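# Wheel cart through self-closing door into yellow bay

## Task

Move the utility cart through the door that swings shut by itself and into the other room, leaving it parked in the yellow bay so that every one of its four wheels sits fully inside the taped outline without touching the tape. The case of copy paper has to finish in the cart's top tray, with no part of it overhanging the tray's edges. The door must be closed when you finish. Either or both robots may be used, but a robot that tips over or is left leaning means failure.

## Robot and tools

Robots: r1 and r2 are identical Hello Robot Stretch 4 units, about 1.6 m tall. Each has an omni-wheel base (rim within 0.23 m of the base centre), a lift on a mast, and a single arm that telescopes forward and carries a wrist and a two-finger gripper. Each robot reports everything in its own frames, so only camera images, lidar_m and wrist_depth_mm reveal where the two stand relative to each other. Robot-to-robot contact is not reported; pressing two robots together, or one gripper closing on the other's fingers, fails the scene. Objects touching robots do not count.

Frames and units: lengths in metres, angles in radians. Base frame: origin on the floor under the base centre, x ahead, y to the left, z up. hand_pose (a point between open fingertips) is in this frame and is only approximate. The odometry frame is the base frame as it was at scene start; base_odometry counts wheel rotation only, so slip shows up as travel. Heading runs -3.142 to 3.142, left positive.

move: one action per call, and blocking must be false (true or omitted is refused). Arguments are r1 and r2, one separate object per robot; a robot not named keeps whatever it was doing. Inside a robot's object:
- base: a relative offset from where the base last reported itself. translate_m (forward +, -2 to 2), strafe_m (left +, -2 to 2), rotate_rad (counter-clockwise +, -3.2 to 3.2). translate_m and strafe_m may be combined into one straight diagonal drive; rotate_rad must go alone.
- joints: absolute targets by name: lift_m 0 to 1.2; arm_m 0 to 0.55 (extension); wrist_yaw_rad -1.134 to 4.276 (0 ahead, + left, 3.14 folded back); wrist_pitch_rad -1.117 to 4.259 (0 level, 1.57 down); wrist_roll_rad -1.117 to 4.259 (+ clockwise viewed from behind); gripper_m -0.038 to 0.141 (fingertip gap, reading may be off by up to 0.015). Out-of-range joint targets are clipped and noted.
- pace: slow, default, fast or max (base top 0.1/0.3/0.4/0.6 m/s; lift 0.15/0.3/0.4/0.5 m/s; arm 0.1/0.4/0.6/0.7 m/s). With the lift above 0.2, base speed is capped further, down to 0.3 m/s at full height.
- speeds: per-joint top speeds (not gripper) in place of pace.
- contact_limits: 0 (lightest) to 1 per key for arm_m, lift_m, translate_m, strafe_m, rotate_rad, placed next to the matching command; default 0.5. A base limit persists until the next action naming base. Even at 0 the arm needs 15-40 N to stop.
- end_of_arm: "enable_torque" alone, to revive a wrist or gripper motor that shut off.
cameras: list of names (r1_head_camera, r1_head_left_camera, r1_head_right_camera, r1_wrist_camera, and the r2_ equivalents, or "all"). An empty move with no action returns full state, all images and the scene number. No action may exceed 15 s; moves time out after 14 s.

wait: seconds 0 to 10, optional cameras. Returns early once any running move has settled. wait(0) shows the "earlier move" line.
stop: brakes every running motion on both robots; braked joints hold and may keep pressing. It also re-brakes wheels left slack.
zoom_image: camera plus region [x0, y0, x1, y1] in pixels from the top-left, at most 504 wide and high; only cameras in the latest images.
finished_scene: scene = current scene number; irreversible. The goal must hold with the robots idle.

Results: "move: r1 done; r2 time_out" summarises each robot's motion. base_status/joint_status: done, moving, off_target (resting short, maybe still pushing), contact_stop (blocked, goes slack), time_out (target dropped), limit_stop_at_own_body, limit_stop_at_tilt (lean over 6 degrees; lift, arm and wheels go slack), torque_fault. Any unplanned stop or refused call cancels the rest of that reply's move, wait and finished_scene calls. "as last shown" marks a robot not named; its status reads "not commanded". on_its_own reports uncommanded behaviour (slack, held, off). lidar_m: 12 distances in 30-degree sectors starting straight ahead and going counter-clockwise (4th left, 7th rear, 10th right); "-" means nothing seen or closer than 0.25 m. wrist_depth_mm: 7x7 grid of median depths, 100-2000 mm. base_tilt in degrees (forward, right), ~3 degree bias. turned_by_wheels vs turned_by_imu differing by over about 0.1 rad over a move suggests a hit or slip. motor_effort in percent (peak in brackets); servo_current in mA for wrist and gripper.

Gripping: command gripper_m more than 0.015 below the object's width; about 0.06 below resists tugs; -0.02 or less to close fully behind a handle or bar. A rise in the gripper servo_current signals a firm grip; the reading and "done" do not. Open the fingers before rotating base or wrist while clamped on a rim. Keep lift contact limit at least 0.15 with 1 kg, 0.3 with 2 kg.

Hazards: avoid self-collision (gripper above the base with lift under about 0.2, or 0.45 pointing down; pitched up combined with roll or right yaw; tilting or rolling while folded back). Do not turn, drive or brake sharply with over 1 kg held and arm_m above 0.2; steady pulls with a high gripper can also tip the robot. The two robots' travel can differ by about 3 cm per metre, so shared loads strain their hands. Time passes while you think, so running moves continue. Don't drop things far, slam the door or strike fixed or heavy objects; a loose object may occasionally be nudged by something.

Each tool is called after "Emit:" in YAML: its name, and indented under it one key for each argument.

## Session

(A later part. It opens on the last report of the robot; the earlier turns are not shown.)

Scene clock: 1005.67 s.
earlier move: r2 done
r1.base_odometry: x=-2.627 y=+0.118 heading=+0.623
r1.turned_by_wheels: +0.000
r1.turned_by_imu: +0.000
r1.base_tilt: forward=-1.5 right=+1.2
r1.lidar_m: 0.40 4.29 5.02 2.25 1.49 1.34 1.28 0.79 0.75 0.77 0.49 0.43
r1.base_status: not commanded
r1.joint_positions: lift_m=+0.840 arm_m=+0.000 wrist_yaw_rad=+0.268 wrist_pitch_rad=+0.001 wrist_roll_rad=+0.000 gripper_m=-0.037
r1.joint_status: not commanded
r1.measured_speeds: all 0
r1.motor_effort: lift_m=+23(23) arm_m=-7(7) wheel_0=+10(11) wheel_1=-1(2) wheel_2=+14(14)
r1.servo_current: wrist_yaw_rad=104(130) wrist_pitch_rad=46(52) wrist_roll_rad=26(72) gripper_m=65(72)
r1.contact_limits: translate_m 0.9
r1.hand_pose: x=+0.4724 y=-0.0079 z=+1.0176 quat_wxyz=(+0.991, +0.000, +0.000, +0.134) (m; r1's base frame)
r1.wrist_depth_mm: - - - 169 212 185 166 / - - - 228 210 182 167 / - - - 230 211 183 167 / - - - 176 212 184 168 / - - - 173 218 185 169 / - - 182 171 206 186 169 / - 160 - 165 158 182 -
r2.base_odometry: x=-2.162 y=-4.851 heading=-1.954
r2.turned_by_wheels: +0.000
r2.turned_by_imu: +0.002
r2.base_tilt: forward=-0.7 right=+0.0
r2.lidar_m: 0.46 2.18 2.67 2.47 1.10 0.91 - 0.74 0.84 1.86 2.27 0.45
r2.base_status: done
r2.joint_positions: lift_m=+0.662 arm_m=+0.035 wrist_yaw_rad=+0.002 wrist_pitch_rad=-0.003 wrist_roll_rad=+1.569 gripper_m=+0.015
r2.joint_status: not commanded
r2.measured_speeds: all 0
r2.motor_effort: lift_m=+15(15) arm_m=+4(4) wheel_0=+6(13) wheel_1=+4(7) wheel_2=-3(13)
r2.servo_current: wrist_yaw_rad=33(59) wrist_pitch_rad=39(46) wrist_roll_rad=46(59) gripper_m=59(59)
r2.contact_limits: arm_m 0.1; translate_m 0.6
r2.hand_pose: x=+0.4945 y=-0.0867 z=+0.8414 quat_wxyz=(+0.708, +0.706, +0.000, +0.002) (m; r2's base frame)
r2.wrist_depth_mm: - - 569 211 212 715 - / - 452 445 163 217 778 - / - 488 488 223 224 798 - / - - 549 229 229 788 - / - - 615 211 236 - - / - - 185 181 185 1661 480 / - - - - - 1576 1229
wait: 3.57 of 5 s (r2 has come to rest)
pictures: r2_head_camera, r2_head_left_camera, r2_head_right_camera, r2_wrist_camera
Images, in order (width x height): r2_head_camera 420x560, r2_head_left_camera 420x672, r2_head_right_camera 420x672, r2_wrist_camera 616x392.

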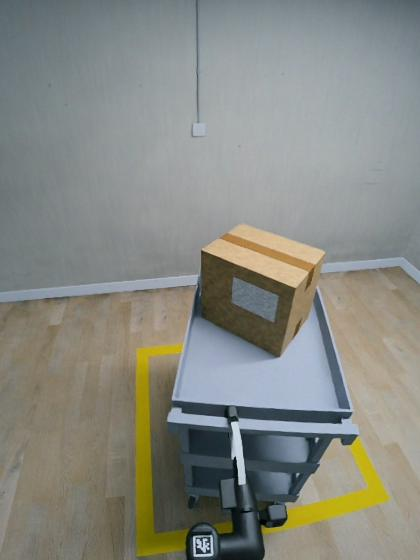

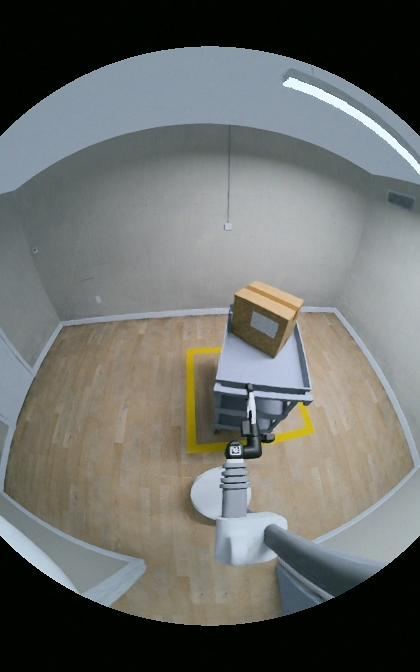

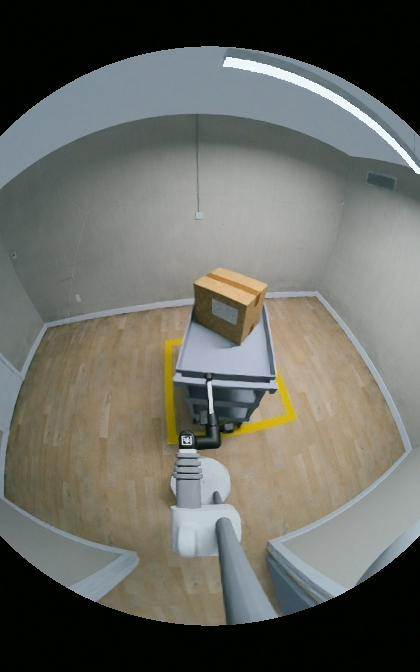

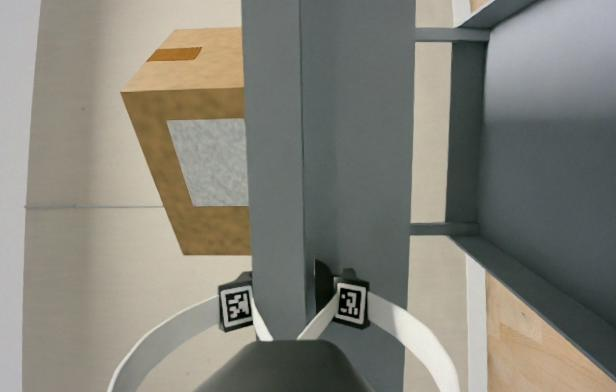

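Emit:
move:
  blocking: false
  r2: {"joints":{"gripper_m":0.12}}

Emit:
wait:
  seconds: 2

Emit:
move:
  blocking: false
  r2: {"base":{"translate_m":-0.2}}

Emit:
wait:
  seconds: 2

Emit:
move:
  blocking: false
  r2: {"base":{"strafe_m":0.9}}

Emit:
wait:
  seconds: 5
  cameras: ["r2_head_camera","r2_head_left_camera","r2_head_right_camera"]

Emit:
zoom_image:
  camera: "r2_head_right_camera"
  region: [180, 260, 400, 500]

Scene clock: 1016.00 s.
move: r2 moving
r1: as last shown
r1.lidar_m: 0.38 4.30 5.02 2.25 1.48 1.34 1.28 0.83 0.75 0.76 0.51 0.42
r1.servo_current: wrist_yaw_rad=98(117) wrist_pitch_rad=39(52) wrist_roll_rad=46(65) gripper_m=59(65)
r1.contact_limits: translate_m 0.9
r1.wrist_depth_mm: - - - 168 213 185 166 / - - - 227 210 182 167 / - - - 230 211 184 167 / - - - 176 212 184 168 / - - - 173 217 185 168 / - - 182 172 206 186 169 / - 159 - 165 158 182 -
r2.base_odometry: x=-2.162 y=-4.851 heading=-1.954
r2.turned_by_wheels: +0.000
r2.turned_by_imu: +0.000
r2.base_tilt: forward=-0.7 right=+0.1
r2.lidar_m: 0.45 2.18 2.67 2.47 1.06 0.88 - 0.74 0.84 1.85 2.30 0.45
r2.base_status: not commanded
r2.joint_positions: lift_m=+0.662 arm_m=+0.035 wrist_yaw_rad=+0.002 wrist_pitch_rad=-0.003 wrist_roll_rad=+1.569 gripper_m=+0.035
r2.joint_status: gripper_m moving
r2.measured_speeds: all 0
r2.motor_effort: lift_m=+15(15) arm_m=+4(4) wheel_0=+6(7) wheel_1=+4(4) wheel_2=-3(3)
r2.servo_current: wrist_yaw_rad=52(59) wrist_pitch_rad=39(46) wrist_roll_rad=39(52) gripper_m=98(98)
r2.contact_limits: arm_m 0.1; translate_m 0.6
r2.hand_pose: x=+0.4945 y=-0.0867 z=+0.8414 quat_wxyz=(+0.708, +0.706, +0.000, +0.002) (m; r2's base frame)
r2.wrist_depth_mm: - - 574 216 216 741 - / - 455 452 220 222 788 - / - 480 469 226 228 - - / - - 530 233 234 - - / - - 621 219 238 - - / - - 185 185 185 1661 484 / - 124 - - - 1537 1205
pictures: none

Scene clock: 1017.40 s.
earlier move: r2 done
r1.base_odometry: x=-2.627 y=+0.118 heading=+0.623
r1.turned_by_wheels: +0.000
r1.turned_by_imu: +0.000
r1.base_tilt: forward=-1.6 right=+1.3
r1.lidar_m: 0.39 4.25 5.02 2.26 1.47 1.33 1.25 0.85 0.76 0.74 0.49 0.44
r1.base_status: not commanded
r1.joint_positions: lift_m=+0.840 arm_m=+0.000 wrist_yaw_rad=+0.268 wrist_pitch_rad=+0.001 wrist_roll_rad=+0.000 gripper_m=-0.037
r1.joint_status: not commanded
r1.measured_speeds: all 0
r1.motor_effort: lift_m=+23(23) arm_m=-7(7) wheel_0=+11(11) wheel_1=-2(2) wheel_2=+14(14)
r1.servo_current: wrist_yaw_rad=91(117) wrist_pitch_rad=39(52) wrist_roll_rad=46(72) gripper_m=59(65)
r1.contact_limits: translate_m 0.9
r1.hand_pose: x=+0.4724 y=-0.0079 z=+1.0176 quat_wxyz=(+0.991, +0.000, +0.000, +0.134) (m; r1's base frame)
r1.wrist_depth_mm: - - - 169 212 184 166 / - - - 228 209 182 167 / - - - 230 210 184 167 / - - - 176 211 184 168 / - - - 173 216 185 168 / - - 182 171 205 186 169 / - 159 - 165 158 182 -
r2.base_odometry: x=-2.162 y=-4.852 heading=-1.954
r2.turned_by_wheels: +0.000
r2.turned_by_imu: +0.000
r2.base_tilt: forward=-0.6 right=+0.1
r2.lidar_m: 0.45 2.18 2.65 2.47 1.08 0.92 - 0.76 0.85 1.86 2.30 0.45
r2.base_status: not commanded
r2.joint_positions: lift_m=+0.662 arm_m=+0.035 wrist_yaw_rad=+0.002 wrist_pitch_rad=-0.001 wrist_roll_rad=+1.569 gripper_m=+0.120
r2.joint_status: all done
r2.measured_speeds: all 0
r2.motor_effort: lift_m=+15(15) arm_m=+4(4) wheel_0=+5(7) wheel_1=+3(4) wheel_2=-3(3)
r2.servo_current: wrist_yaw_rad=52(59) wrist_pitch_rad=33(46) wrist_roll_rad=39(59) gripper_m=59(104)
r2.contact_limits: arm_m 0.1; translate_m 0.6
r2.hand_pose: x=+0.4945 y=-0.0867 z=+0.8408 quat_wxyz=(+0.708, +0.706, +0.000, +0.001) (m; r2's base frame)
r2.wrist_depth_mm: - - 554 220 221 723 - / - 466 449 226 226 798 - / - 484 459 231 232 820 - / - 544 535 238 237 - - / - - 591 243 244 - - / - 185 187 248 192 1397 469 / - - - - - 1576 1160
wait: 1.40 of 2 s (r2 has come to rest)
pictures: none

Scene clock: 1017.90 s.
move: r2 moving
r1: as last shown
r1.base_tilt: forward=-1.5 right=+1.2
r1.lidar_m: 0.37 4.28 5.02 2.23 1.43 1.33 1.27 0.82 0.75 0.76 0.48 0.44
r1.servo_current: wrist_yaw_rad=104(130) wrist_pitch_rad=39(46) wrist_roll_rad=33(65) gripper_m=65(65)
r1.contact_limits: translate_m 0.9
r1.wrist_depth_mm: - - - 168 211 185 166 / - - - 228 209 182 167 / - - - 230 211 183 167 / - - - 176 212 184 167 / - - - 173 216 185 168 / - - 182 172 204 186 170 / - 159 - 165 158 183 -
r2.base_odometry: x=-2.151 y=-4.823 heading=-1.954
r2.turned_by_wheels: +0.000
r2.turned_by_imu: +0.000
r2.base_tilt: forward=-0.7 right=+0.1
r2.lidar_m: 0.49 2.18 2.65 2.48 1.02 0.89 - 0.73 0.80 1.78 2.31 0.50
r2.base_status: translate_m moving
r2.joint_positions: lift_m=+0.662 arm_m=+0.035 wrist_yaw_rad=+0.002 wrist_pitch_rad=-0.001 wrist_roll_rad=+1.569 gripper_m=+0.120
r2.joint_status: not commanded
r2.measured_speeds: translate_m=-0.122 strafe_m=+0.000 rotate_rad=+0.000 lift_m=+0.000 arm_m=+0.000 wrist_yaw_rad=+0.000 wrist_pitch_rad=+0.000 wrist_roll_rad=+0.000
r2.motor_effort: lift_m=+15(15) arm_m=+4(4) wheel_0=-5(10) wheel_1=-8(9) wheel_2=+12(12)
r2.servo_current: wrist_yaw_rad=39(59) wrist_pitch_rad=39(46) wrist_roll_rad=52(52) gripper_m=52(52)
r2.contact_limits: arm_m 0.1
r2.hand_pose: x=+0.4945 y=-0.0867 z=+0.8408 quat_wxyz=(+0.708, +0.706, +0.000, +0.001) (m; r2's base frame)
r2.wrist_depth_mm: - - 640 243 - 778 - / - 500 477 249 - - - / - 508 496 255 - - - / - - 559 260 - - - / - - 627 270 267 - - / - 186 194 276 186 544 473 / - - - - - 1618 430
pictures: none

Scene clock: 1019.47 s.
earlier move: r2 done
r1.base_odometry: x=-2.627 y=+0.118 heading=+0.623
r1.turned_by_wheels: +0.000
r1.turned_by_imu: +0.000
r1.base_tilt: forward=-1.6 right=+1.2
r1.lidar_m: 0.39 4.26 5.02 2.24 1.47 1.35 1.24 0.83 0.75 0.75 0.49 0.44
r1.base_status: not commanded
r1.joint_positions: lift_m=+0.840 arm_m=+0.000 wrist_yaw_rad=+0.268 wrist_pitch_rad=+0.001 wrist_roll_rad=+0.000 gripper_m=-0.037
r1.joint_status: not commanded
r1.measured_speeds: all 0
r1.on_its_own: wrist_yaw_rad is at rest, and its servo_current (117 mA) is outside its rest range (0 to 104 mA)
r1.motor_effort: lift_m=+23(23) arm_m=-7(7) wheel_0=+11(11) wheel_1=-1(2) wheel_2=+14(14)
r1.servo_current: wrist_yaw_rad=117(130) wrist_pitch_rad=46(46) wrist_roll_rad=65(65) gripper_m=65(72)
r1.contact_limits: translate_m 0.9
r1.hand_pose: x=+0.4724 y=-0.0079 z=+1.0176 quat_wxyz=(+0.991, +0.000, +0.000, +0.134) (m; r1's base frame)
r1.wrist_depth_mm: - - - 169 213 184 166 / - - - 228 209 181 167 / - - - 231 211 183 168 / - - - 176 213 185 168 / - - - 173 216 185 168 / - - 182 172 206 186 169 / - 159 - 165 158 183 -
r2.base_odometry: x=-2.088 y=-4.666 heading=-1.954
r2.turned_by_wheels: +0.000
r2.turned_by_imu: +0.000
r2.base_tilt: forward=-0.7 right=+0.1
r2.lidar_m: 0.65 2.37 2.64 2.44 0.74 0.78 - 0.67 0.62 1.28 2.30 0.66
r2.base_status: done
r2.joint_positions: lift_m=+0.662 arm_m=+0.035 wrist_yaw_rad=+0.002 wrist_pitch_rad=-0.001 wrist_roll_rad=+1.569 gripper_m=+0.120
r2.joint_status: not commanded
r2.measured_speeds: all 0
r2.motor_effort: lift_m=+15(15) arm_m=+4(5) wheel_0=-4(10) wheel_1=-3(9) wheel_2=+2(14)
r2.servo_current: wrist_yaw_rad=52(59) wrist_pitch_rad=39(46) wrist_roll_rad=33(59) gripper_m=46(59)
r2.contact_limits: arm_m 0.1
r2.hand_pose: x=+0.4945 y=-0.0867 z=+0.8408 quat_wxyz=(+0.708, +0.706, +0.000, +0.001) (m; r2's base frame)
r2.wrist_depth_mm: - - - 404 - 759 410 / - - 778 413 - - 415 / - - 661 424 - - 427 / - - 750 436 - - 436 / - - - 445 - - 449 / - - 199 455 200 473 462 / - - - - - 1537 1118
wait: 1.57 of 2 s (r2 has come to rest)
pictures: none

Scene clock: 1019.97 s.
move: r2 moving
r1.base_odometry: x=-2.627 y=+0.118 heading=+0.623
r1.turned_by_wheels: +0.000
r1.turned_by_imu: +0.000
r1.base_tilt: forward=-1.6 right=+1.2
r1.lidar_m: 0.40 4.28 5.02 2.23 1.47 1.34 1.27 0.82 0.74 0.77 0.51 0.43
r1.base_status: not commanded
r1.joint_positions: lift_m=+0.840 arm_m=+0.000 wrist_yaw_rad=+0.268 wrist_pitch_rad=+0.001 wrist_roll_rad=+0.000 gripper_m=-0.037
r1.joint_status: not commanded
r1.measured_speeds: all 0
r1.motor_effort: lift_m=+23(23) arm_m=-7(7) wheel_0=+10(11) wheel_1=-1(2) wheel_2=+14(14)
r1.servo_current: wrist_yaw_rad=104(111) wrist_pitch_rad=33(46) wrist_roll_rad=65(65) gripper_m=59(65)
r1.contact_limits: translate_m 0.9
r1.hand_pose: x=+0.4724 y=-0.0079 z=+1.0176 quat_wxyz=(+0.991, +0.000, +0.000, +0.134) (m; r1's base frame)
r1.wrist_depth_mm: - - - 169 212 185 166 / - - - 227 210 182 167 / - - - 229 210 183 167 / - - - 177 212 185 168 / - - - 173 217 185 169 / - - 182 172 206 186 169 / - 159 - 165 158 182 -
r2.base_odometry: x=-2.054 y=-4.680 heading=-1.954
r2.turned_by_wheels: +0.000
r2.turned_by_imu: +0.000
r2.base_tilt: forward=-0.7 right=+0.1
r2.lidar_m: 0.62 2.38 2.59 2.43 0.76 0.71 - 0.71 0.65 1.32 2.35 0.64
r2.base_status: strafe_m moving
r2.joint_positions: lift_m=+0.662 arm_m=+0.035 wrist_yaw_rad=+0.002 wrist_pitch_rad=-0.001 wrist_roll_rad=+1.569 gripper_m=+0.120
r2.joint_status: not commanded
r2.measured_speeds: translate_m=+0.001 strafe_m=+0.141 rotate_rad=-0.005 lift_m=+0.000 arm_m=+0.000 wrist_yaw_rad=+0.000 wrist_pitch_rad=+0.000 wrist_roll_rad=+0.000
r2.motor_effort: lift_m=+15(15) arm_m=+4(4) wheel_0=-8(13) wheel_1=+9(11) wheel_2=+0(1)
r2.servo_current: wrist_yaw_rad=52(59) wrist_pitch_rad=33(39) wrist_roll_rad=52(59) gripper_m=52(59)
r2.contact_limits: arm_m 0.1
r2.hand_pose: x=+0.4945 y=-0.0867 z=+0.8408 quat_wxyz=(+0.708, +0.706, +0.000, +0.001) (m; r2's base frame)
r2.wrist_depth_mm: - - - 407 - 778 - / - - 715 418 - - 421 / - - 683 430 - - 430 / - - 778 439 - - 439 / - - - 452 - - 452 / - - 198 462 200 480 462 / - - - - - 1661 1182
pictures: none

Scene clock: 1023.80 s.
earlier move: r2 done
r1.base_odometry: x=-2.627 y=+0.118 heading=+0.623
r1.turned_by_wheels: +0.000
r1.turned_by_imu: +0.000
r1.base_tilt: forward=-1.5 right=+1.2
r1.lidar_m: 0.38 4.29 5.01 2.25 1.47 1.33 1.28 0.84 0.73 0.77 0.50 0.45
r1.base_status: not commanded
r1.joint_positions: lift_m=+0.840 arm_m=+0.000 wrist_yaw_rad=+0.268 wrist_pitch_rad=+0.001 wrist_roll_rad=+0.000 gripper_m=-0.037
r1.joint_status: not commanded
r1.measured_speeds: all 0
r1.motor_effort: lift_m=+23(23) arm_m=-7(7) wheel_0=+11(12) wheel_1=-1(2) wheel_2=+14(14)
r1.servo_current: wrist_yaw_rad=104(130) wrist_pitch_rad=33(52) wrist_roll_rad=59(72) gripper_m=59(72)
r1.contact_limits: translate_m 0.9
r1.hand_pose: x=+0.4724 y=-0.0079 z=+1.0176 quat_wxyz=(+0.991, +0.000, +0.000, +0.134) (m; r1's base frame)
r1.wrist_depth_mm: - - - 169 212 185 166 / - - - 227 210 182 167 / - - - 230 210 183 167 / - - - 176 212 184 168 / - - - 173 217 185 169 / - - 182 172 206 186 169 / - 158 - 165 158 183 -
r2.base_odometry: x=-1.253 y=-5.003 heading=-1.954
r2.turned_by_wheels: +0.000
r2.turned_by_imu: +0.001
r2.base_tilt: forward=-0.7 right=+0.1
r2.lidar_m: 2.23 2.29 1.68 1.57 0.93 0.63 0.55 0.57 1.43 1.58 1.04 1.19
r2.base_status: done
r2.joint_positions: lift_m=+0.662 arm_m=+0.035 wrist_yaw_rad=+0.002 wrist_pitch_rad=-0.001 wrist_roll_rad=+1.569 gripper_m=+0.120
r2.joint_status: not commanded
r2.measured_speeds: all 0
r2.motor_effort: lift_m=+15(15) arm_m=+4(4) wheel_0=+0(14) wheel_1=+0(12) wheel_2=+0(2)
r2.servo_current: wrist_yaw_rad=59(59) wrist_pitch_rad=33(46) wrist_roll_rad=46(59) gripper_m=52(59)
r2.contact_limits: arm_m 0.1
r2.hand_pose: x=+0.4945 y=-0.0867 z=+0.8408 quat_wxyz=(+0.708, +0.706, +0.000, +0.001) (m; r2's base frame)
r2.wrist_depth_mm: - - - - - 1808 1205 / - - - - - 1708 1182 / - - - - - 1708 1182 / - - - - - 1708 1182 / - - - - - 1576 1205 / - 186 190 - 186 1499 1160 / - - - - - 1708 1160
wait: 3.83 of 5 s (r2 has come to rest)
pictures: r2_head_camera, r2_head_left_camera, r2_head_right_camera
Images, in order (width x height): r2_head_camera 420x560, r2_head_left_camera 420x672, r2_head_right_camera 420x672.

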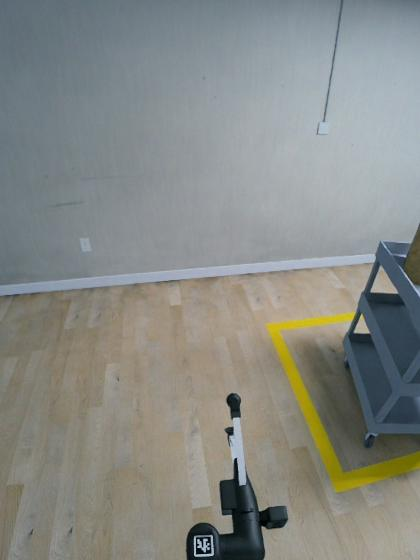

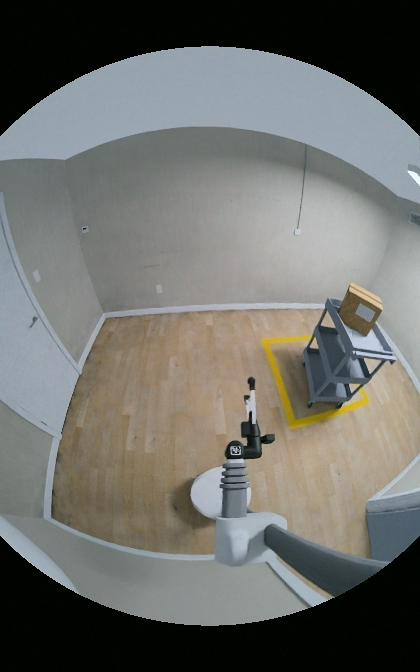

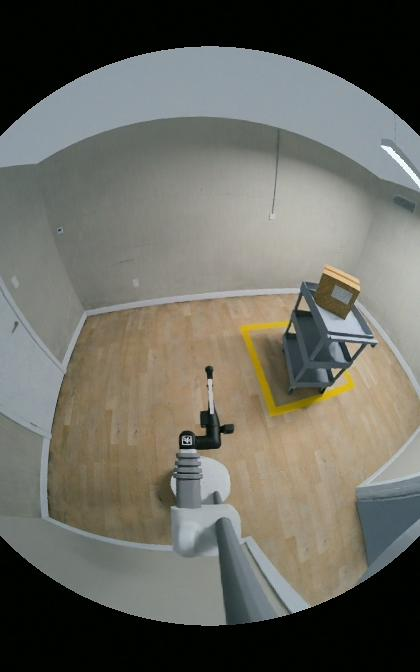

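Scaled by 2.100 from the camera's 420x672 image, which has a finer 600x960 frame.

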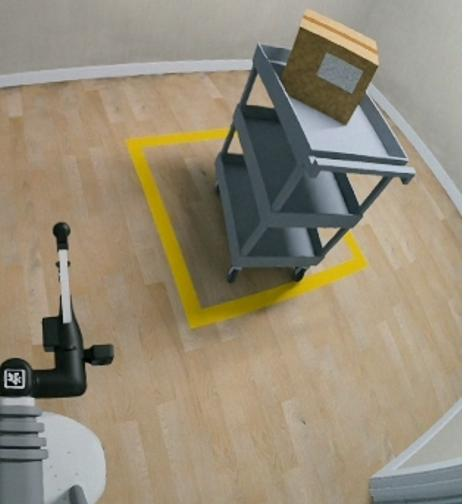

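Emit:
move:
  blocking: false
  r1: {"joints":{"gripper_m":0.13}}
  r2: {"base":{"translate_m":1.25}}

Emit:
wait:
  seconds: 2

Emit:
wait:
  seconds: 4

Emit:
move:
  blocking: false
  r2: {"base":{"rotate_rad":-1.8}}

Emit:
wait:
  seconds: 3
  cameras: ["r2_head_camera","r2_head_left_camera","r2_head_right_camera","r1_head_left_camera","r1_head_camera"]

Emit:
zoom_image:
  camera: "r2_head_left_camera"
  region: [100, 240, 400, 500]

Scene clock: 1032.57 s.
move: r1 moving; r2 moving
r1.base_odometry: x=-2.627 y=+0.118 heading=+0.623
r1.turned_by_wheels: +0.000
r1.turned_by_imu: +0.000
r1.base_tilt: forward=-1.6 right=+1.2
r1.lidar_m: 0.40 4.30 5.01 2.24 1.47 1.35 1.24 0.83 0.73 0.76 0.50 0.44
r1.base_status: not commanded
r1.joint_positions: lift_m=+0.840 arm_m=+0.000 wrist_yaw_rad=+0.268 wrist_pitch_rad=+0.001 wrist_roll_rad=+0.000 gripper_m=-0.012
r1.joint_status: gripper_m moving
r1.measured_speeds: all 0
r1.motor_effort: lift_m=+23(23) arm_m=-7(7) wheel_0=+10(11) wheel_1=-2(2) wheel_2=+14(14)
r1.servo_current: wrist_yaw_rad=117(117) wrist_pitch_rad=46(46) wrist_roll_rad=46(59) gripper_m=46(65)
r1.contact_limits: translate_m 0.9
r1.hand_pose: x=+0.4724 y=-0.0079 z=+1.0176 quat_wxyz=(+0.991, +0.000, +0.000, +0.134) (m; r1's base frame)
r1.wrist_depth_mm: - - - 172 214 190 170 / - - - 235 214 184 170 / - - - 179 216 187 172 / - - - 170 216 190 173 / - - - 175 219 190 173 / - - 185 175 211 195 174 / - - - 168 168 187 174
r2.base_odometry: x=-1.264 y=-5.032 heading=-1.954
r2.turned_by_wheels: +0.000
r2.turned_by_imu: +0.001
r2.base_tilt: forward=-0.7 right=+0.1
r2.lidar_m: 2.20 2.24 1.70 1.58 1.01 0.64 0.57 0.60 1.45 1.66 1.03 1.21
r2.base_status: translate_m moving
r2.joint_positions: lift_m=+0.662 arm_m=+0.035 wrist_yaw_rad=+0.002 wrist_pitch_rad=-0.001 wrist_roll_rad=+1.569 gripper_m=+0.120
r2.joint_status: not commanded
r2.measured_speeds: translate_m=+0.122 strafe_m=+0.001 rotate_rad=-0.002 lift_m=+0.000 arm_m=+0.000 wrist_yaw_rad=+0.000 wrist_pitch_rad=+0.000 wrist_roll_rad=+0.000
r2.motor_effort: lift_m=+15(15) arm_m=+4(4) wheel_0=+8(10) wheel_1=+8(8) wheel_2=-14(14)
r2.servo_current: wrist_yaw_rad=59(65) wrist_pitch_rad=39(46) wrist_roll_rad=52(52) gripper_m=46(59)
r2.contact_limits: arm_m 0.1
r2.hand_pose: x=+0.4945 y=-0.0867 z=+0.8408 quat_wxyz=(+0.708, +0.706, +0.000, +0.001) (m; r2's base frame)
r2.wrist_depth_mm: - - - - - 1618 1255 / - - - - - 1756 1160 / - - - - - 1708 1182 / - - - - - 1708 1182 / - - - - - 1576 1182 / - 186 190 - 186 1464 1182 / - - - - - 1708 1182
pictures: none

Scene clock: 1034.47 s.
earlier move: r1 done; r2 moving
r1.base_odometry: x=-2.627 y=+0.118 heading=+0.621
r1.turned_by_wheels: -0.002
r1.turned_by_imu: -0.002
r1.base_tilt: forward=-1.6 right=+1.3
r1.lidar_m: 0.80 4.25 5.03 2.24 1.48 1.33 1.25 0.82 0.75 0.77 0.74 0.76
r1.base_status: not commanded
r1.joint_positions: lift_m=+0.840 arm_m=+0.000 wrist_yaw_rad=+0.253 wrist_pitch_rad=+0.001 wrist_roll_rad=+0.000 gripper_m=+0.130
r1.joint_status: all done
r1.measured_speeds: all 0
r1.motor_effort: lift_m=+23(23) arm_m=-5(7) wheel_0=+2(11) wheel_1=-1(2) wheel_2=+1(14)
r1.servo_current: wrist_yaw_rad=59(117) wrist_pitch_rad=39(52) wrist_roll_rad=46(59) gripper_m=46(98)
r1.contact_limits: translate_m 0.9
r1.hand_pose: x=+0.4721 y=-0.0125 z=+1.0176 quat_wxyz=(+0.992, +0.000, +0.000, +0.126) (m; r1's base frame)
r1.wrist_depth_mm: - - - - - - 480 / - - - - - 530 488 / - - - - - - 488 / - - - - - - 496 / - - - - - 539 496 / - 210 - - - 204 496 / - - - 146 - - 500
r2.base_odometry: x=-1.455 y=-5.504 heading=-1.954
r2.turned_by_wheels: +0.000
r2.turned_by_imu: +0.001
r2.base_tilt: forward=-0.7 right=+0.0
r2.lidar_m: 1.70 1.73 1.75 1.60 1.67 1.20 1.07 1.08 1.65 0.81 0.86 1.85
r2.base_status: translate_m moving
r2.joint_positions: lift_m=+0.662 arm_m=+0.035 wrist_yaw_rad=+0.002 wrist_pitch_rad=-0.001 wrist_roll_rad=+1.569 gripper_m=+0.120
r2.joint_status: not commanded
r2.measured_speeds: translate_m=+0.300 strafe_m=-0.001 rotate_rad=-0.002 lift_m=+0.000 arm_m=+0.000 wrist_yaw_rad=+0.000 wrist_pitch_rad=+0.000 wrist_roll_rad=+0.000
r2.motor_effort: lift_m=+15(15) arm_m=+4(4) wheel_0=+3(10) wheel_1=+5(9) wheel_2=-9(14)
r2.servo_current: wrist_yaw_rad=46(65) wrist_pitch_rad=46(46) wrist_roll_rad=52(59) gripper_m=52(59)
r2.contact_limits: arm_m 0.1
r2.hand_pose: x=+0.4945 y=-0.0867 z=+0.8408 quat_wxyz=(+0.708, +0.706, +0.000, +0.001) (m; r2's base frame)
r2.wrist_depth_mm: - - - - - 1537 1160 / - - - - - 1537 1160 / - - - - - 1464 1138 / - - - - - 1464 1182 / - - - - - 1430 1182 / - 186 191 - 186 1366 1182 / - - - - - - 1182
wait: 1.90 of 2 s (r1 has come to rest)
pictures: none

Scene clock: 1037.73 s.
earlier move: r2 done
r1.base_odometry: x=-2.627 y=+0.118 heading=+0.621
r1.turned_by_wheels: +0.000
r1.turned_by_imu: +0.000
r1.base_tilt: forward=-1.6 right=+1.3
r1.lidar_m: 3.41 4.24 5.02 2.23 1.47 1.33 1.27 0.83 0.73 0.78 0.92 1.47
r1.base_status: not commanded
r1.joint_positions: lift_m=+0.840 arm_m=+0.000 wrist_yaw_rad=+0.253 wrist_pitch_rad=+0.001 wrist_roll_rad=+0.000 gripper_m=+0.130
r1.joint_status: all done
r1.measured_speeds: all 0
r1.motor_effort: lift_m=+23(23) arm_m=-5(7) wheel_0=+2(11) wheel_1=-2(2) wheel_2=+1(14)
r1.servo_current: wrist_yaw_rad=59(117) wrist_pitch_rad=39(52) wrist_roll_rad=39(65) gripper_m=39(98)
r1.contact_limits: translate_m 0.9
r1.hand_pose: x=+0.4721 y=-0.0125 z=+1.0176 quat_wxyz=(+0.992, +0.000, +0.000, +0.126) (m; r1's base frame)
r1.wrist_depth_mm: - - - - - - - / - - - - - - - / - - - - - - - / - - - - - - - / - - - - - - - / - 210 - - - 196 - / - - - 146 - - -
r2.base_odometry: x=-1.720 y=-6.162 heading=-1.954
r2.turned_by_wheels: +0.000
r2.turned_by_imu: +0.002
r2.base_tilt: forward=-0.7 right=+0.1
r2.lidar_m: 1.01 1.01 1.30 1.69 1.75 1.98 1.79 2.04 0.88 0.84 1.66 1.11
r2.base_status: done
r2.joint_positions: lift_m=+0.662 arm_m=+0.035 wrist_yaw_rad=+0.002 wrist_pitch_rad=-0.001 wrist_roll_rad=+1.569 gripper_m=+0.120
r2.joint_status: not commanded
r2.measured_speeds: all 0
r2.motor_effort: lift_m=+15(15) arm_m=+4(4) wheel_0=+3(11) wheel_1=+3(9) wheel_2=-2(14)
r2.servo_current: wrist_yaw_rad=46(65) wrist_pitch_rad=39(46) wrist_roll_rad=52(65) gripper_m=52(59)
r2.contact_limits: arm_m 0.1
r2.hand_pose: x=+0.4945 y=-0.0867 z=+0.8408 quat_wxyz=(+0.708, +0.706, +0.000, +0.001) (m; r2's base frame)
r2.wrist_depth_mm: - - - - - - - / - - - - - - - / - - - - - - - / - - - - - - - / - - - - - - - / - 186 190 - 186 - - / - - - - - - -
wait: 3.27 of 4 s (r2 has come to rest)
pictures: none

Scene clock: 1038.23 s.
move: r2 moving
r1: as last shown
r1.lidar_m: 3.43 4.27 5.01 2.24 1.46 1.34 1.27 0.82 0.76 0.77 0.96 1.51
r1.motor_effort: lift_m=+23(23) arm_m=-5(5) wheel_0=+2(3) wheel_1=-1(2) wheel_2=+1(1)
r1.servo_current: wrist_yaw_rad=46(59) wrist_pitch_rad=39(46) wrist_roll_rad=52(52) gripper_m=52(52)
r1.contact_limits: translate_m 0.9
r2.base_odometry: x=-1.720 y=-6.162 heading=-2.206
r2.turned_by_wheels: -0.252
r2.turned_by_imu: -0.244
r2.base_tilt: forward=-0.7 right=+0.1
r2.lidar_m: 1.02 1.00 1.14 1.74 1.66 1.89 1.84 1.80 0.95 0.85 0.87 1.25
r2.base_status: rotate_rad moving
r2.joint_positions: lift_m=+0.662 arm_m=+0.035 wrist_yaw_rad=+0.002 wrist_pitch_rad=-0.001 wrist_roll_rad=+1.569 gripper_m=+0.120
r2.joint_status: not commanded
r2.measured_speeds: translate_m=-0.001 strafe_m=+0.001 rotate_rad=-0.971 lift_m=+0.000 arm_m=+0.000 wrist_yaw_rad=+0.000 wrist_pitch_rad=+0.000 wrist_roll_rad=+0.000
r2.motor_effort: lift_m=+15(15) arm_m=+4(4) wheel_0=+9(10) wheel_1=+9(11) wheel_2=+10(10)
r2.servo_current: wrist_yaw_rad=52(52) wrist_pitch_rad=39(46) wrist_roll_rad=46(52) gripper_m=52(59)
r2.contact_limits: arm_m 0.1
r2.hand_pose: x=+0.4945 y=-0.0867 z=+0.8408 quat_wxyz=(+0.708, +0.706, +0.000, +0.001) (m; r2's base frame)
r2.wrist_depth_mm: - - - - - - - / - - - - - - - / - - - - - - - / - - - - - - - / - - - - - - - / - 186 190 - 186 - - / - - - - - - -
pictures: none

Scene clock: 1039.93 s.
earlier move: r2 done
r1.base_odometry: x=-2.627 y=+0.118 heading=+0.621
r1.turned_by_wheels: +0.000
r1.turned_by_imu: +0.000
r1.base_tilt: forward=-1.6 right=+1.3
r1.lidar_m: 3.40 4.26 5.01 2.29 1.46 1.34 1.25 0.83 0.74 0.76 0.99 2.02
r1.base_status: not commanded
r1.joint_positions: lift_m=+0.840 arm_m=+0.000 wrist_yaw_rad=+0.253 wrist_pitch_rad=+0.001 wrist_roll_rad=+0.000 gripper_m=+0.130
r1.joint_status: not commanded
r1.measured_speeds: all 0
r1.motor_effort: lift_m=+23(23) arm_m=-5(5) wheel_0=+2(3) wheel_1=-2(2) wheel_2=+1(1)
r1.servo_current: wrist_yaw_rad=46(65) wrist_pitch_rad=33(46) wrist_roll_rad=46(65) gripper_m=46(52)
r1.contact_limits: translate_m 0.9
r1.hand_pose: x=+0.4721 y=-0.0125 z=+1.0176 quat_wxyz=(+0.992, +0.000, +0.000, +0.126) (m; r1's base frame)
r1.wrist_depth_mm: - - - - - - - / - - - - - - - / - - - - - - - / - - - - - - - / - - - - - - - / - 211 - - - 197 - / - - - 146 - - -
r2.base_odometry: x=-1.720 y=-6.162 heading=+2.530
r2.turned_by_wheels: -1.547
r2.turned_by_imu: -1.506
r2.base_tilt: forward=-0.7 right=+0.1
r2.lidar_m: 0.85 0.89 1.22 1.01 0.99 1.13 1.74 1.68 1.88 1.79 1.78 0.94
r2.base_status: done
r2.joint_positions: lift_m=+0.662 arm_m=+0.035 wrist_yaw_rad=+0.002 wrist_pitch_rad=-0.001 wrist_roll_rad=+1.569 gripper_m=+0.120
r2.joint_status: not commanded
r2.measured_speeds: all 0
r2.motor_effort: lift_m=+15(15) arm_m=+4(4) wheel_0=+2(11) wheel_1=+4(11) wheel_2=+5(11)
r2.servo_current: wrist_yaw_rad=46(65) wrist_pitch_rad=33(46) wrist_roll_rad=52(52) gripper_m=52(59)
r2.contact_limits: arm_m 0.1
r2.hand_pose: x=+0.4945 y=-0.0867 z=+0.8408 quat_wxyz=(+0.708, +0.706, +0.000, +0.001) (m; r2's base frame)
r2.wrist_depth_mm: - - - - - 1618 1160 / - - - - - 1661 1160 / - - - - - - - / - - - 904 - - - / - - 831 732 - - 1078 / - - 200 621 200 615 1060 / - - 707 - - - 917
wait: 1.70 of 3 s (r2 has come to rest)
pictures: r1_head_camera, r1_head_left_camera, r2_head_camera, r2_head_left_camera, r2_head_right_camera
Images, in order (width x height): r1_head_camera 420x560, r1_head_left_camera 420x672, r2_head_camera 420x560, r2_head_left_camera 420x672, r2_head_right_camera 420x672.

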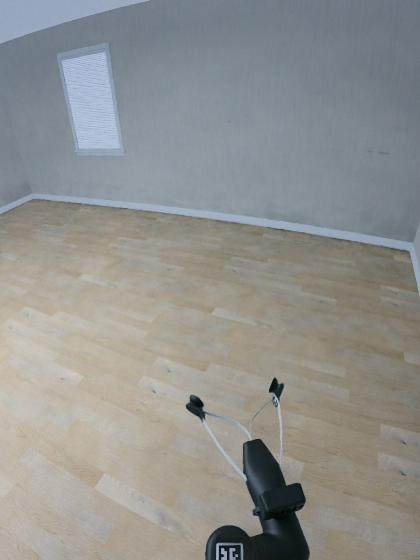

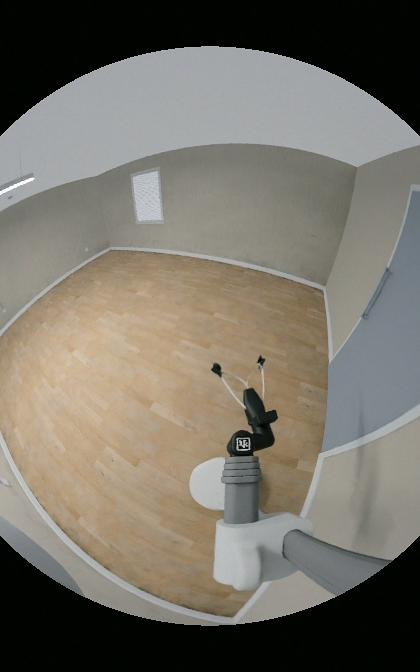

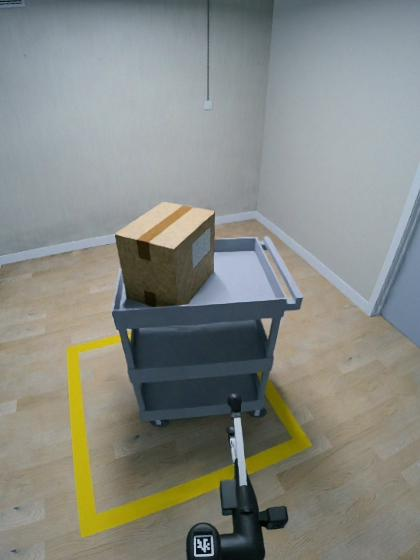

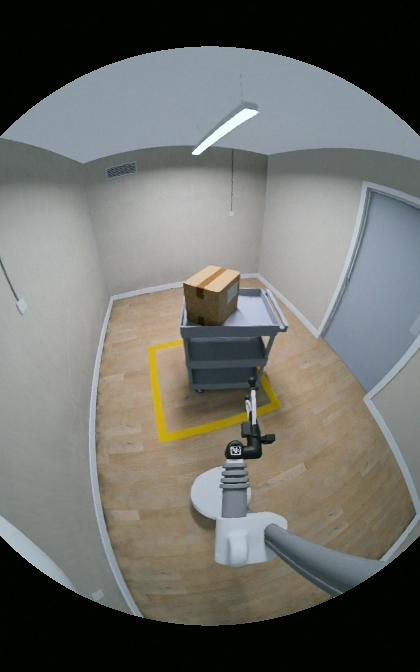

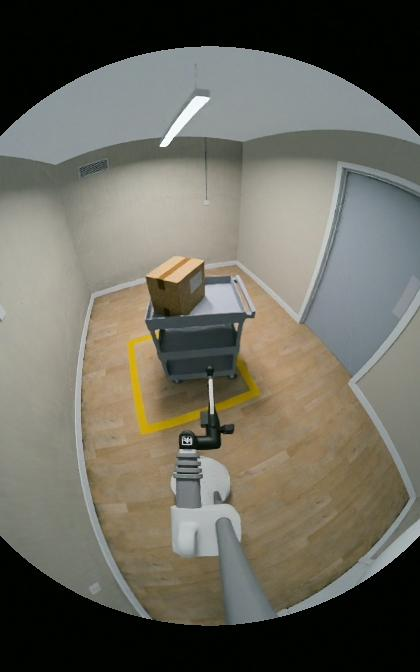

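Scaled by 1.680 from the camera's 420x672 image, which has a finer 600x960 frame.

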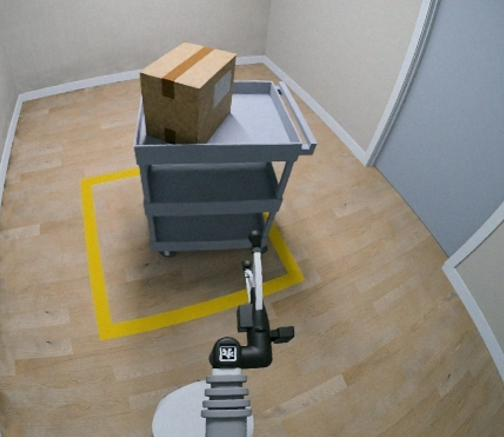

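Emit:
move:
  blocking: false
  cameras: ["r2_head_camera","r2_head_left_camera","r2_head_right_camera","r1_head_left_camera"]

Emit:
zoom_image:
  camera: "r2_head_camera"
  region: [60, 320, 330, 500]

Scene clock: 1061.90 s.
r1.base_odometry: x=-2.627 y=+0.118 heading=+0.621
r1.turned_by_wheels: +0.000
r1.turned_by_imu: +0.000
r1.base_tilt: forward=-1.6 right=+1.3
r1.lidar_m: 3.40 4.30 5.03 2.26 1.48 1.32 1.25 0.84 0.74 0.77 0.96 2.00
r1.base_status: not commanded
r1.joint_positions: lift_m=+0.840 arm_m=+0.000 wrist_yaw_rad=+0.253 wrist_pitch_rad=+0.001 wrist_roll_rad=+0.000 gripper_m=+0.130
r1.joint_status: not commanded
r1.measured_speeds: all 0
r1.motor_effort: lift_m=+23(23) arm_m=-5(5) wheel_0=+2(3) wheel_1=-1(2) wheel_2=+1(1)
r1.servo_current: wrist_yaw_rad=39(65) wrist_pitch_rad=39(46) wrist_roll_rad=52(65) gripper_m=46(52)
r1.contact_limits: translate_m 0.9
r1.hand_pose: x=+0.4721 y=-0.0125 z=+1.0176 quat_wxyz=(+0.992, +0.000, +0.000, +0.126) (m; r1's base frame)
r1.wrist_depth_mm: - - - - - - - / - - - - - - - / - - - - - - - / - - - - - - - / - - - - - - - / - 211 - - - 197 - / - - - 146 - - -
r2.base_odometry: x=-1.720 y=-6.162 heading=+2.530
r2.turned_by_wheels: +0.000
r2.turned_by_imu: +0.000
r2.base_tilt: forward=-0.7 right=+0.1
r2.lidar_m: 0.87 0.87 1.22 1.03 1.00 1.12 1.72 1.66 1.91 1.79 1.79 0.94
r2.base_status: done
r2.joint_positions: lift_m=+0.662 arm_m=+0.035 wrist_yaw_rad=+0.002 wrist_pitch_rad=-0.001 wrist_roll_rad=+1.569 gripper_m=+0.120
r2.joint_status: not commanded
r2.measured_speeds: all 0
r2.motor_effort: lift_m=+15(15) arm_m=+4(4) wheel_0=+2(11) wheel_1=+4(11) wheel_2=+4(11)
r2.servo_current: wrist_yaw_rad=52(65) wrist_pitch_rad=46(46) wrist_roll_rad=46(52) gripper_m=46(59)
r2.contact_limits: arm_m 0.1
r2.hand_pose: x=+0.4945 y=-0.0867 z=+0.8408 quat_wxyz=(+0.708, +0.706, +0.000, +0.001) (m; r2's base frame)
r2.wrist_depth_mm: - - - - - 1661 1138 / - - - - - 1708 1160 / - - - - - - - / - - - 917 - - - / - - 842 723 - - 1078 / - - 200 621 200 615 1060 / - - 707 - - - 917
pictures: r1_head_left_camera, r2_head_camera, r2_head_left_camera, r2_head_right_camera
Images, in order (width x height): r1_head_left_camera 420x672, r2_head_camera 420x560, r2_head_left_camera 420x672, r2_head_right_camera 420x672.

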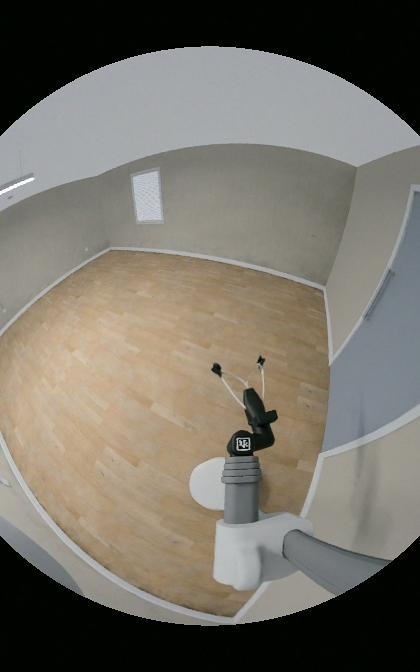

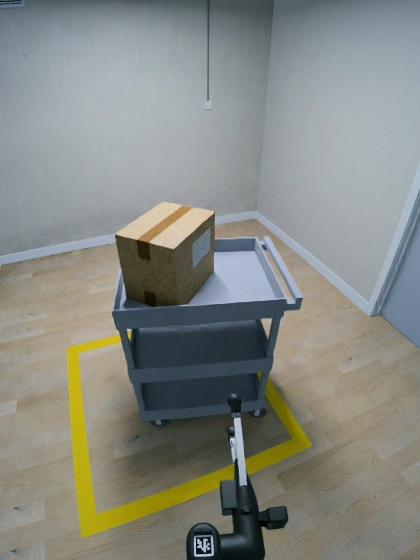

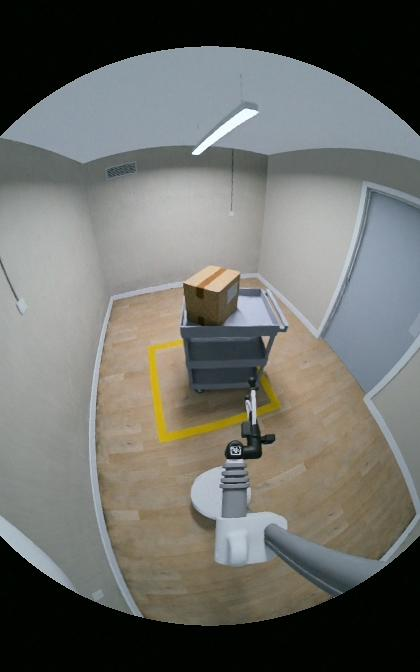

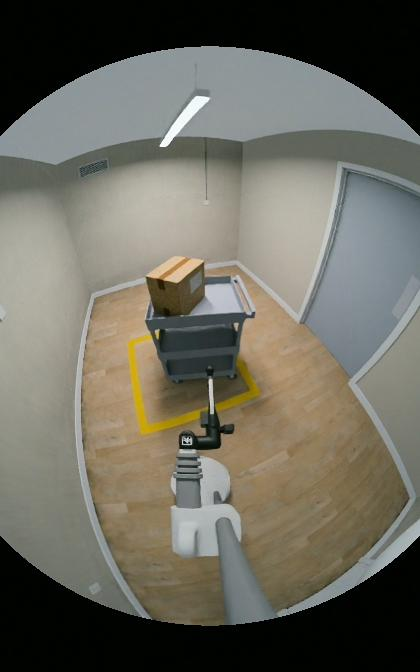

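Scaled by 1.867 from the camera's 420x560 image, which has a finer 1200x1600 frame.

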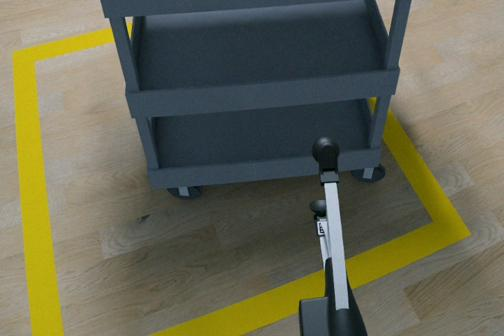

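Emit:
zoom_image:
  camera: "r2_head_camera"
  region: [90, 190, 310, 350]

Emit:
zoom_image:
  camera: "r2_head_left_camera"
  region: [300, 170, 420, 420]

Emit:
move:
  blocking: false
  r2: {"base":{"strafe_m":-0.55}}

Emit:
wait:
  seconds: 4
  cameras: ["r2_head_camera","r2_head_left_camera"]

Emit:
zoom_image:
  camera: "r2_head_left_camera"
  region: [80, 240, 300, 460]

Scaled by 2.291 from the camera's 420x560 image, which has a finer 1200x1600 frame.

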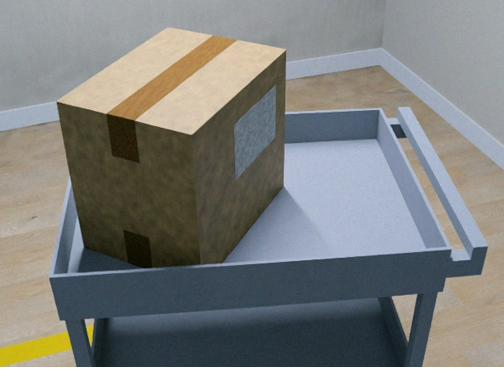

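Scaled by 2.016 from the camera's 420x672 image, which has a finer 600x960 frame.

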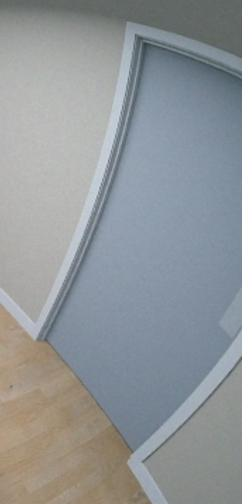

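Scene clock: 1071.90 s.
move: r2 moving
r1: as last shown
r1.base_tilt: forward=-1.5 right=+1.2
r1.lidar_m: 3.43 4.27 5.02 2.27 1.46 1.34 1.26 0.83 0.76 0.76 0.97 2.00
r1.motor_effort: lift_m=+23(23) arm_m=-5(5) wheel_0=+3(3) wheel_1=-2(2) wheel_2=+1(1)
r1.servo_current: wrist_yaw_rad=39(65) wrist_pitch_rad=39(46) wrist_roll_rad=39(59) gripper_m=46(52)
r1.contact_limits: translate_m 0.9
r1.wrist_depth_mm: - - - - - - - / - - - - - - - / - - - - - - - / - - - - - - - / - - - - - - - / - 210 - - - 197 - / - - - 146 - - -
r2.base_odometry: x=-1.700 y=-6.132 heading=+2.530
r2.turned_by_wheels: +0.000
r2.turned_by_imu: +0.001
r2.base_tilt: forward=-0.7 right=+0.0
r2.lidar_m: 0.87 0.91 1.29 1.03 1.02 1.18 1.71 1.63 1.86 1.78 1.78 0.92
r2.base_status: strafe_m moving
r2.joint_positions: lift_m=+0.662 arm_m=+0.035 wrist_yaw_rad=+0.002 wrist_pitch_rad=-0.001 wrist_roll_rad=+1.569 gripper_m=+0.120
r2.joint_status: not commanded
r2.measured_speeds: translate_m=+0.000 strafe_m=-0.140 rotate_rad=+0.002 lift_m=+0.000 arm_m=+0.000 wrist_yaw_rad=+0.000 wrist_pitch_rad=+0.000 wrist_roll_rad=+0.000
r2.motor_effort: lift_m=+15(15) arm_m=+4(4) wheel_0=+11(14) wheel_1=-10(11) wheel_2=+0(3)
r2.servo_current: wrist_yaw_rad=59(59) wrist_pitch_rad=39(46) wrist_roll_rad=46(52) gripper_m=52(52)
r2.contact_limits: arm_m 0.1
r2.hand_pose: x=+0.4945 y=-0.0867 z=+0.8408 quat_wxyz=(+0.708, +0.706, +0.000, +0.001) (m; r2's base frame)
r2.wrist_depth_mm: - - - - - 1661 1138 / - - - - - 1708 1138 / - - - 640 - - - / - - - - - - - / - - 866 768 - - 1060 / - - 200 621 200 621 1060 / - - 691 - - - -
pictures: none

Scene clock: 1074.57 s.
earlier move: r2 done
r1.base_odometry: x=-2.627 y=+0.118 heading=+0.621
r1.turned_by_wheels: +0.000
r1.turned_by_imu: +0.000
r1.base_tilt: forward=-1.6 right=+1.3
r1.lidar_m: 3.39 4.25 5.02 2.25 1.47 1.33 1.25 0.82 0.74 0.76 0.97 2.02
r1.base_status: not commanded
r1.joint_positions: lift_m=+0.840 arm_m=+0.000 wrist_yaw_rad=+0.253 wrist_pitch_rad=+0.001 wrist_roll_rad=+0.000 gripper_m=+0.130
r1.joint_status: not commanded
r1.measured_speeds: all 0
r1.motor_effort: lift_m=+23(23) arm_m=-5(5) wheel_0=+2(3) wheel_1=-1(2) wheel_2=+1(1)
r1.servo_current: wrist_yaw_rad=33(72) wrist_pitch_rad=46(46) wrist_roll_rad=46(78) gripper_m=46(52)
r1.contact_limits: translate_m 0.9
r1.hand_pose: x=+0.4721 y=-0.0125 z=+1.0176 quat_wxyz=(+0.992, +0.000, +0.000, +0.126) (m; r1's base frame)
r1.wrist_depth_mm: - - - - - - - / - - - - - - - / - - - - - - - / - - - - - - - / - - - - - - - / - 210 - - - 196 - / - - - 147 - - -
r2.base_odometry: x=-1.405 y=-5.712 heading=+2.530
r2.turned_by_wheels: +0.000
r2.turned_by_imu: -0.001
r2.base_tilt: forward=-0.7 right=+0.1
r2.lidar_m: 0.94 0.95 1.87 1.53 1.51 1.73 1.53 1.50 1.56 1.28 1.27 1.54
r2.base_status: done
r2.joint_positions: lift_m=+0.662 arm_m=+0.035 wrist_yaw_rad=+0.002 wrist_pitch_rad=-0.001 wrist_roll_rad=+1.569 gripper_m=+0.120
r2.joint_status: not commanded
r2.measured_speeds: all 0
r2.motor_effort: lift_m=+15(15) arm_m=+4(4) wheel_0=+2(14) wheel_1=-3(13) wheel_2=+0(3)
r2.servo_current: wrist_yaw_rad=46(59) wrist_pitch_rad=39(46) wrist_roll_rad=46(59) gripper_m=46(59)
r2.contact_limits: arm_m 0.1
r2.hand_pose: x=+0.4945 y=-0.0867 z=+0.8408 quat_wxyz=(+0.708, +0.706, +0.000, +0.001) (m; r2's base frame)
r2.wrist_depth_mm: - - - - - - 1118 / - - - - - 1576 1182 / - - - - - 1708 1160 / - - - - - 1708 1160 / - - - - - 1618 1182 / - - 198 - 198 1366 1060 / - - - - - 778 -
wait: 2.67 of 4 s (r2 has come to rest)
pictures: r2_head_camera, r2_head_left_camera
Images, in order (width x height): r2_head_camera 420x560, r2_head_left_camera 420x672.

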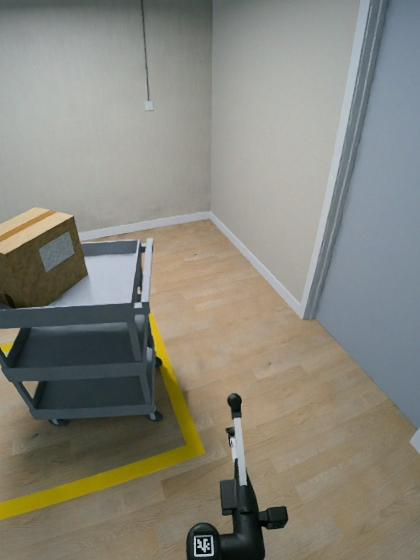

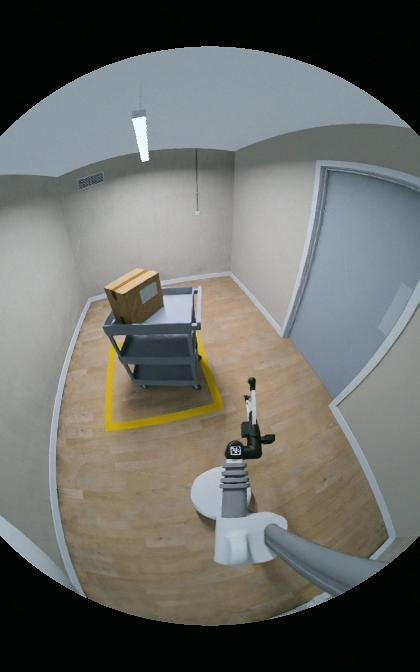

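Scaled by 2.291 from the camera's 420x672 image, which has a finer 600x960 frame.

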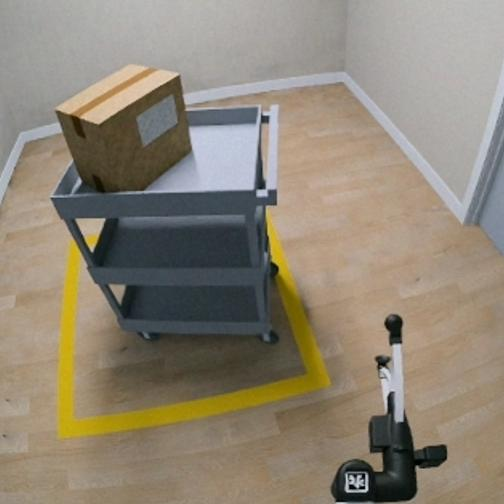

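Emit:
zoom_image:
  camera: "r2_head_camera"
  region: [100, 320, 220, 470]

Scaled by 3.360 from the camera's 420x560 image, which has a finer 1200x1600 frame.

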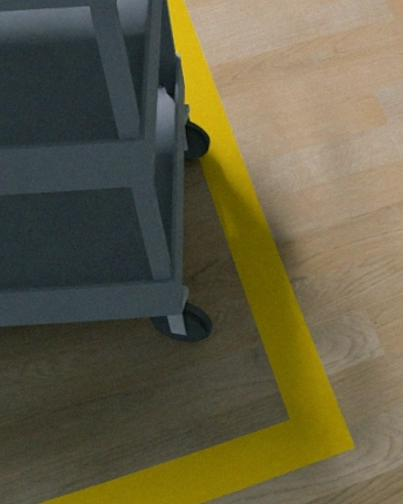

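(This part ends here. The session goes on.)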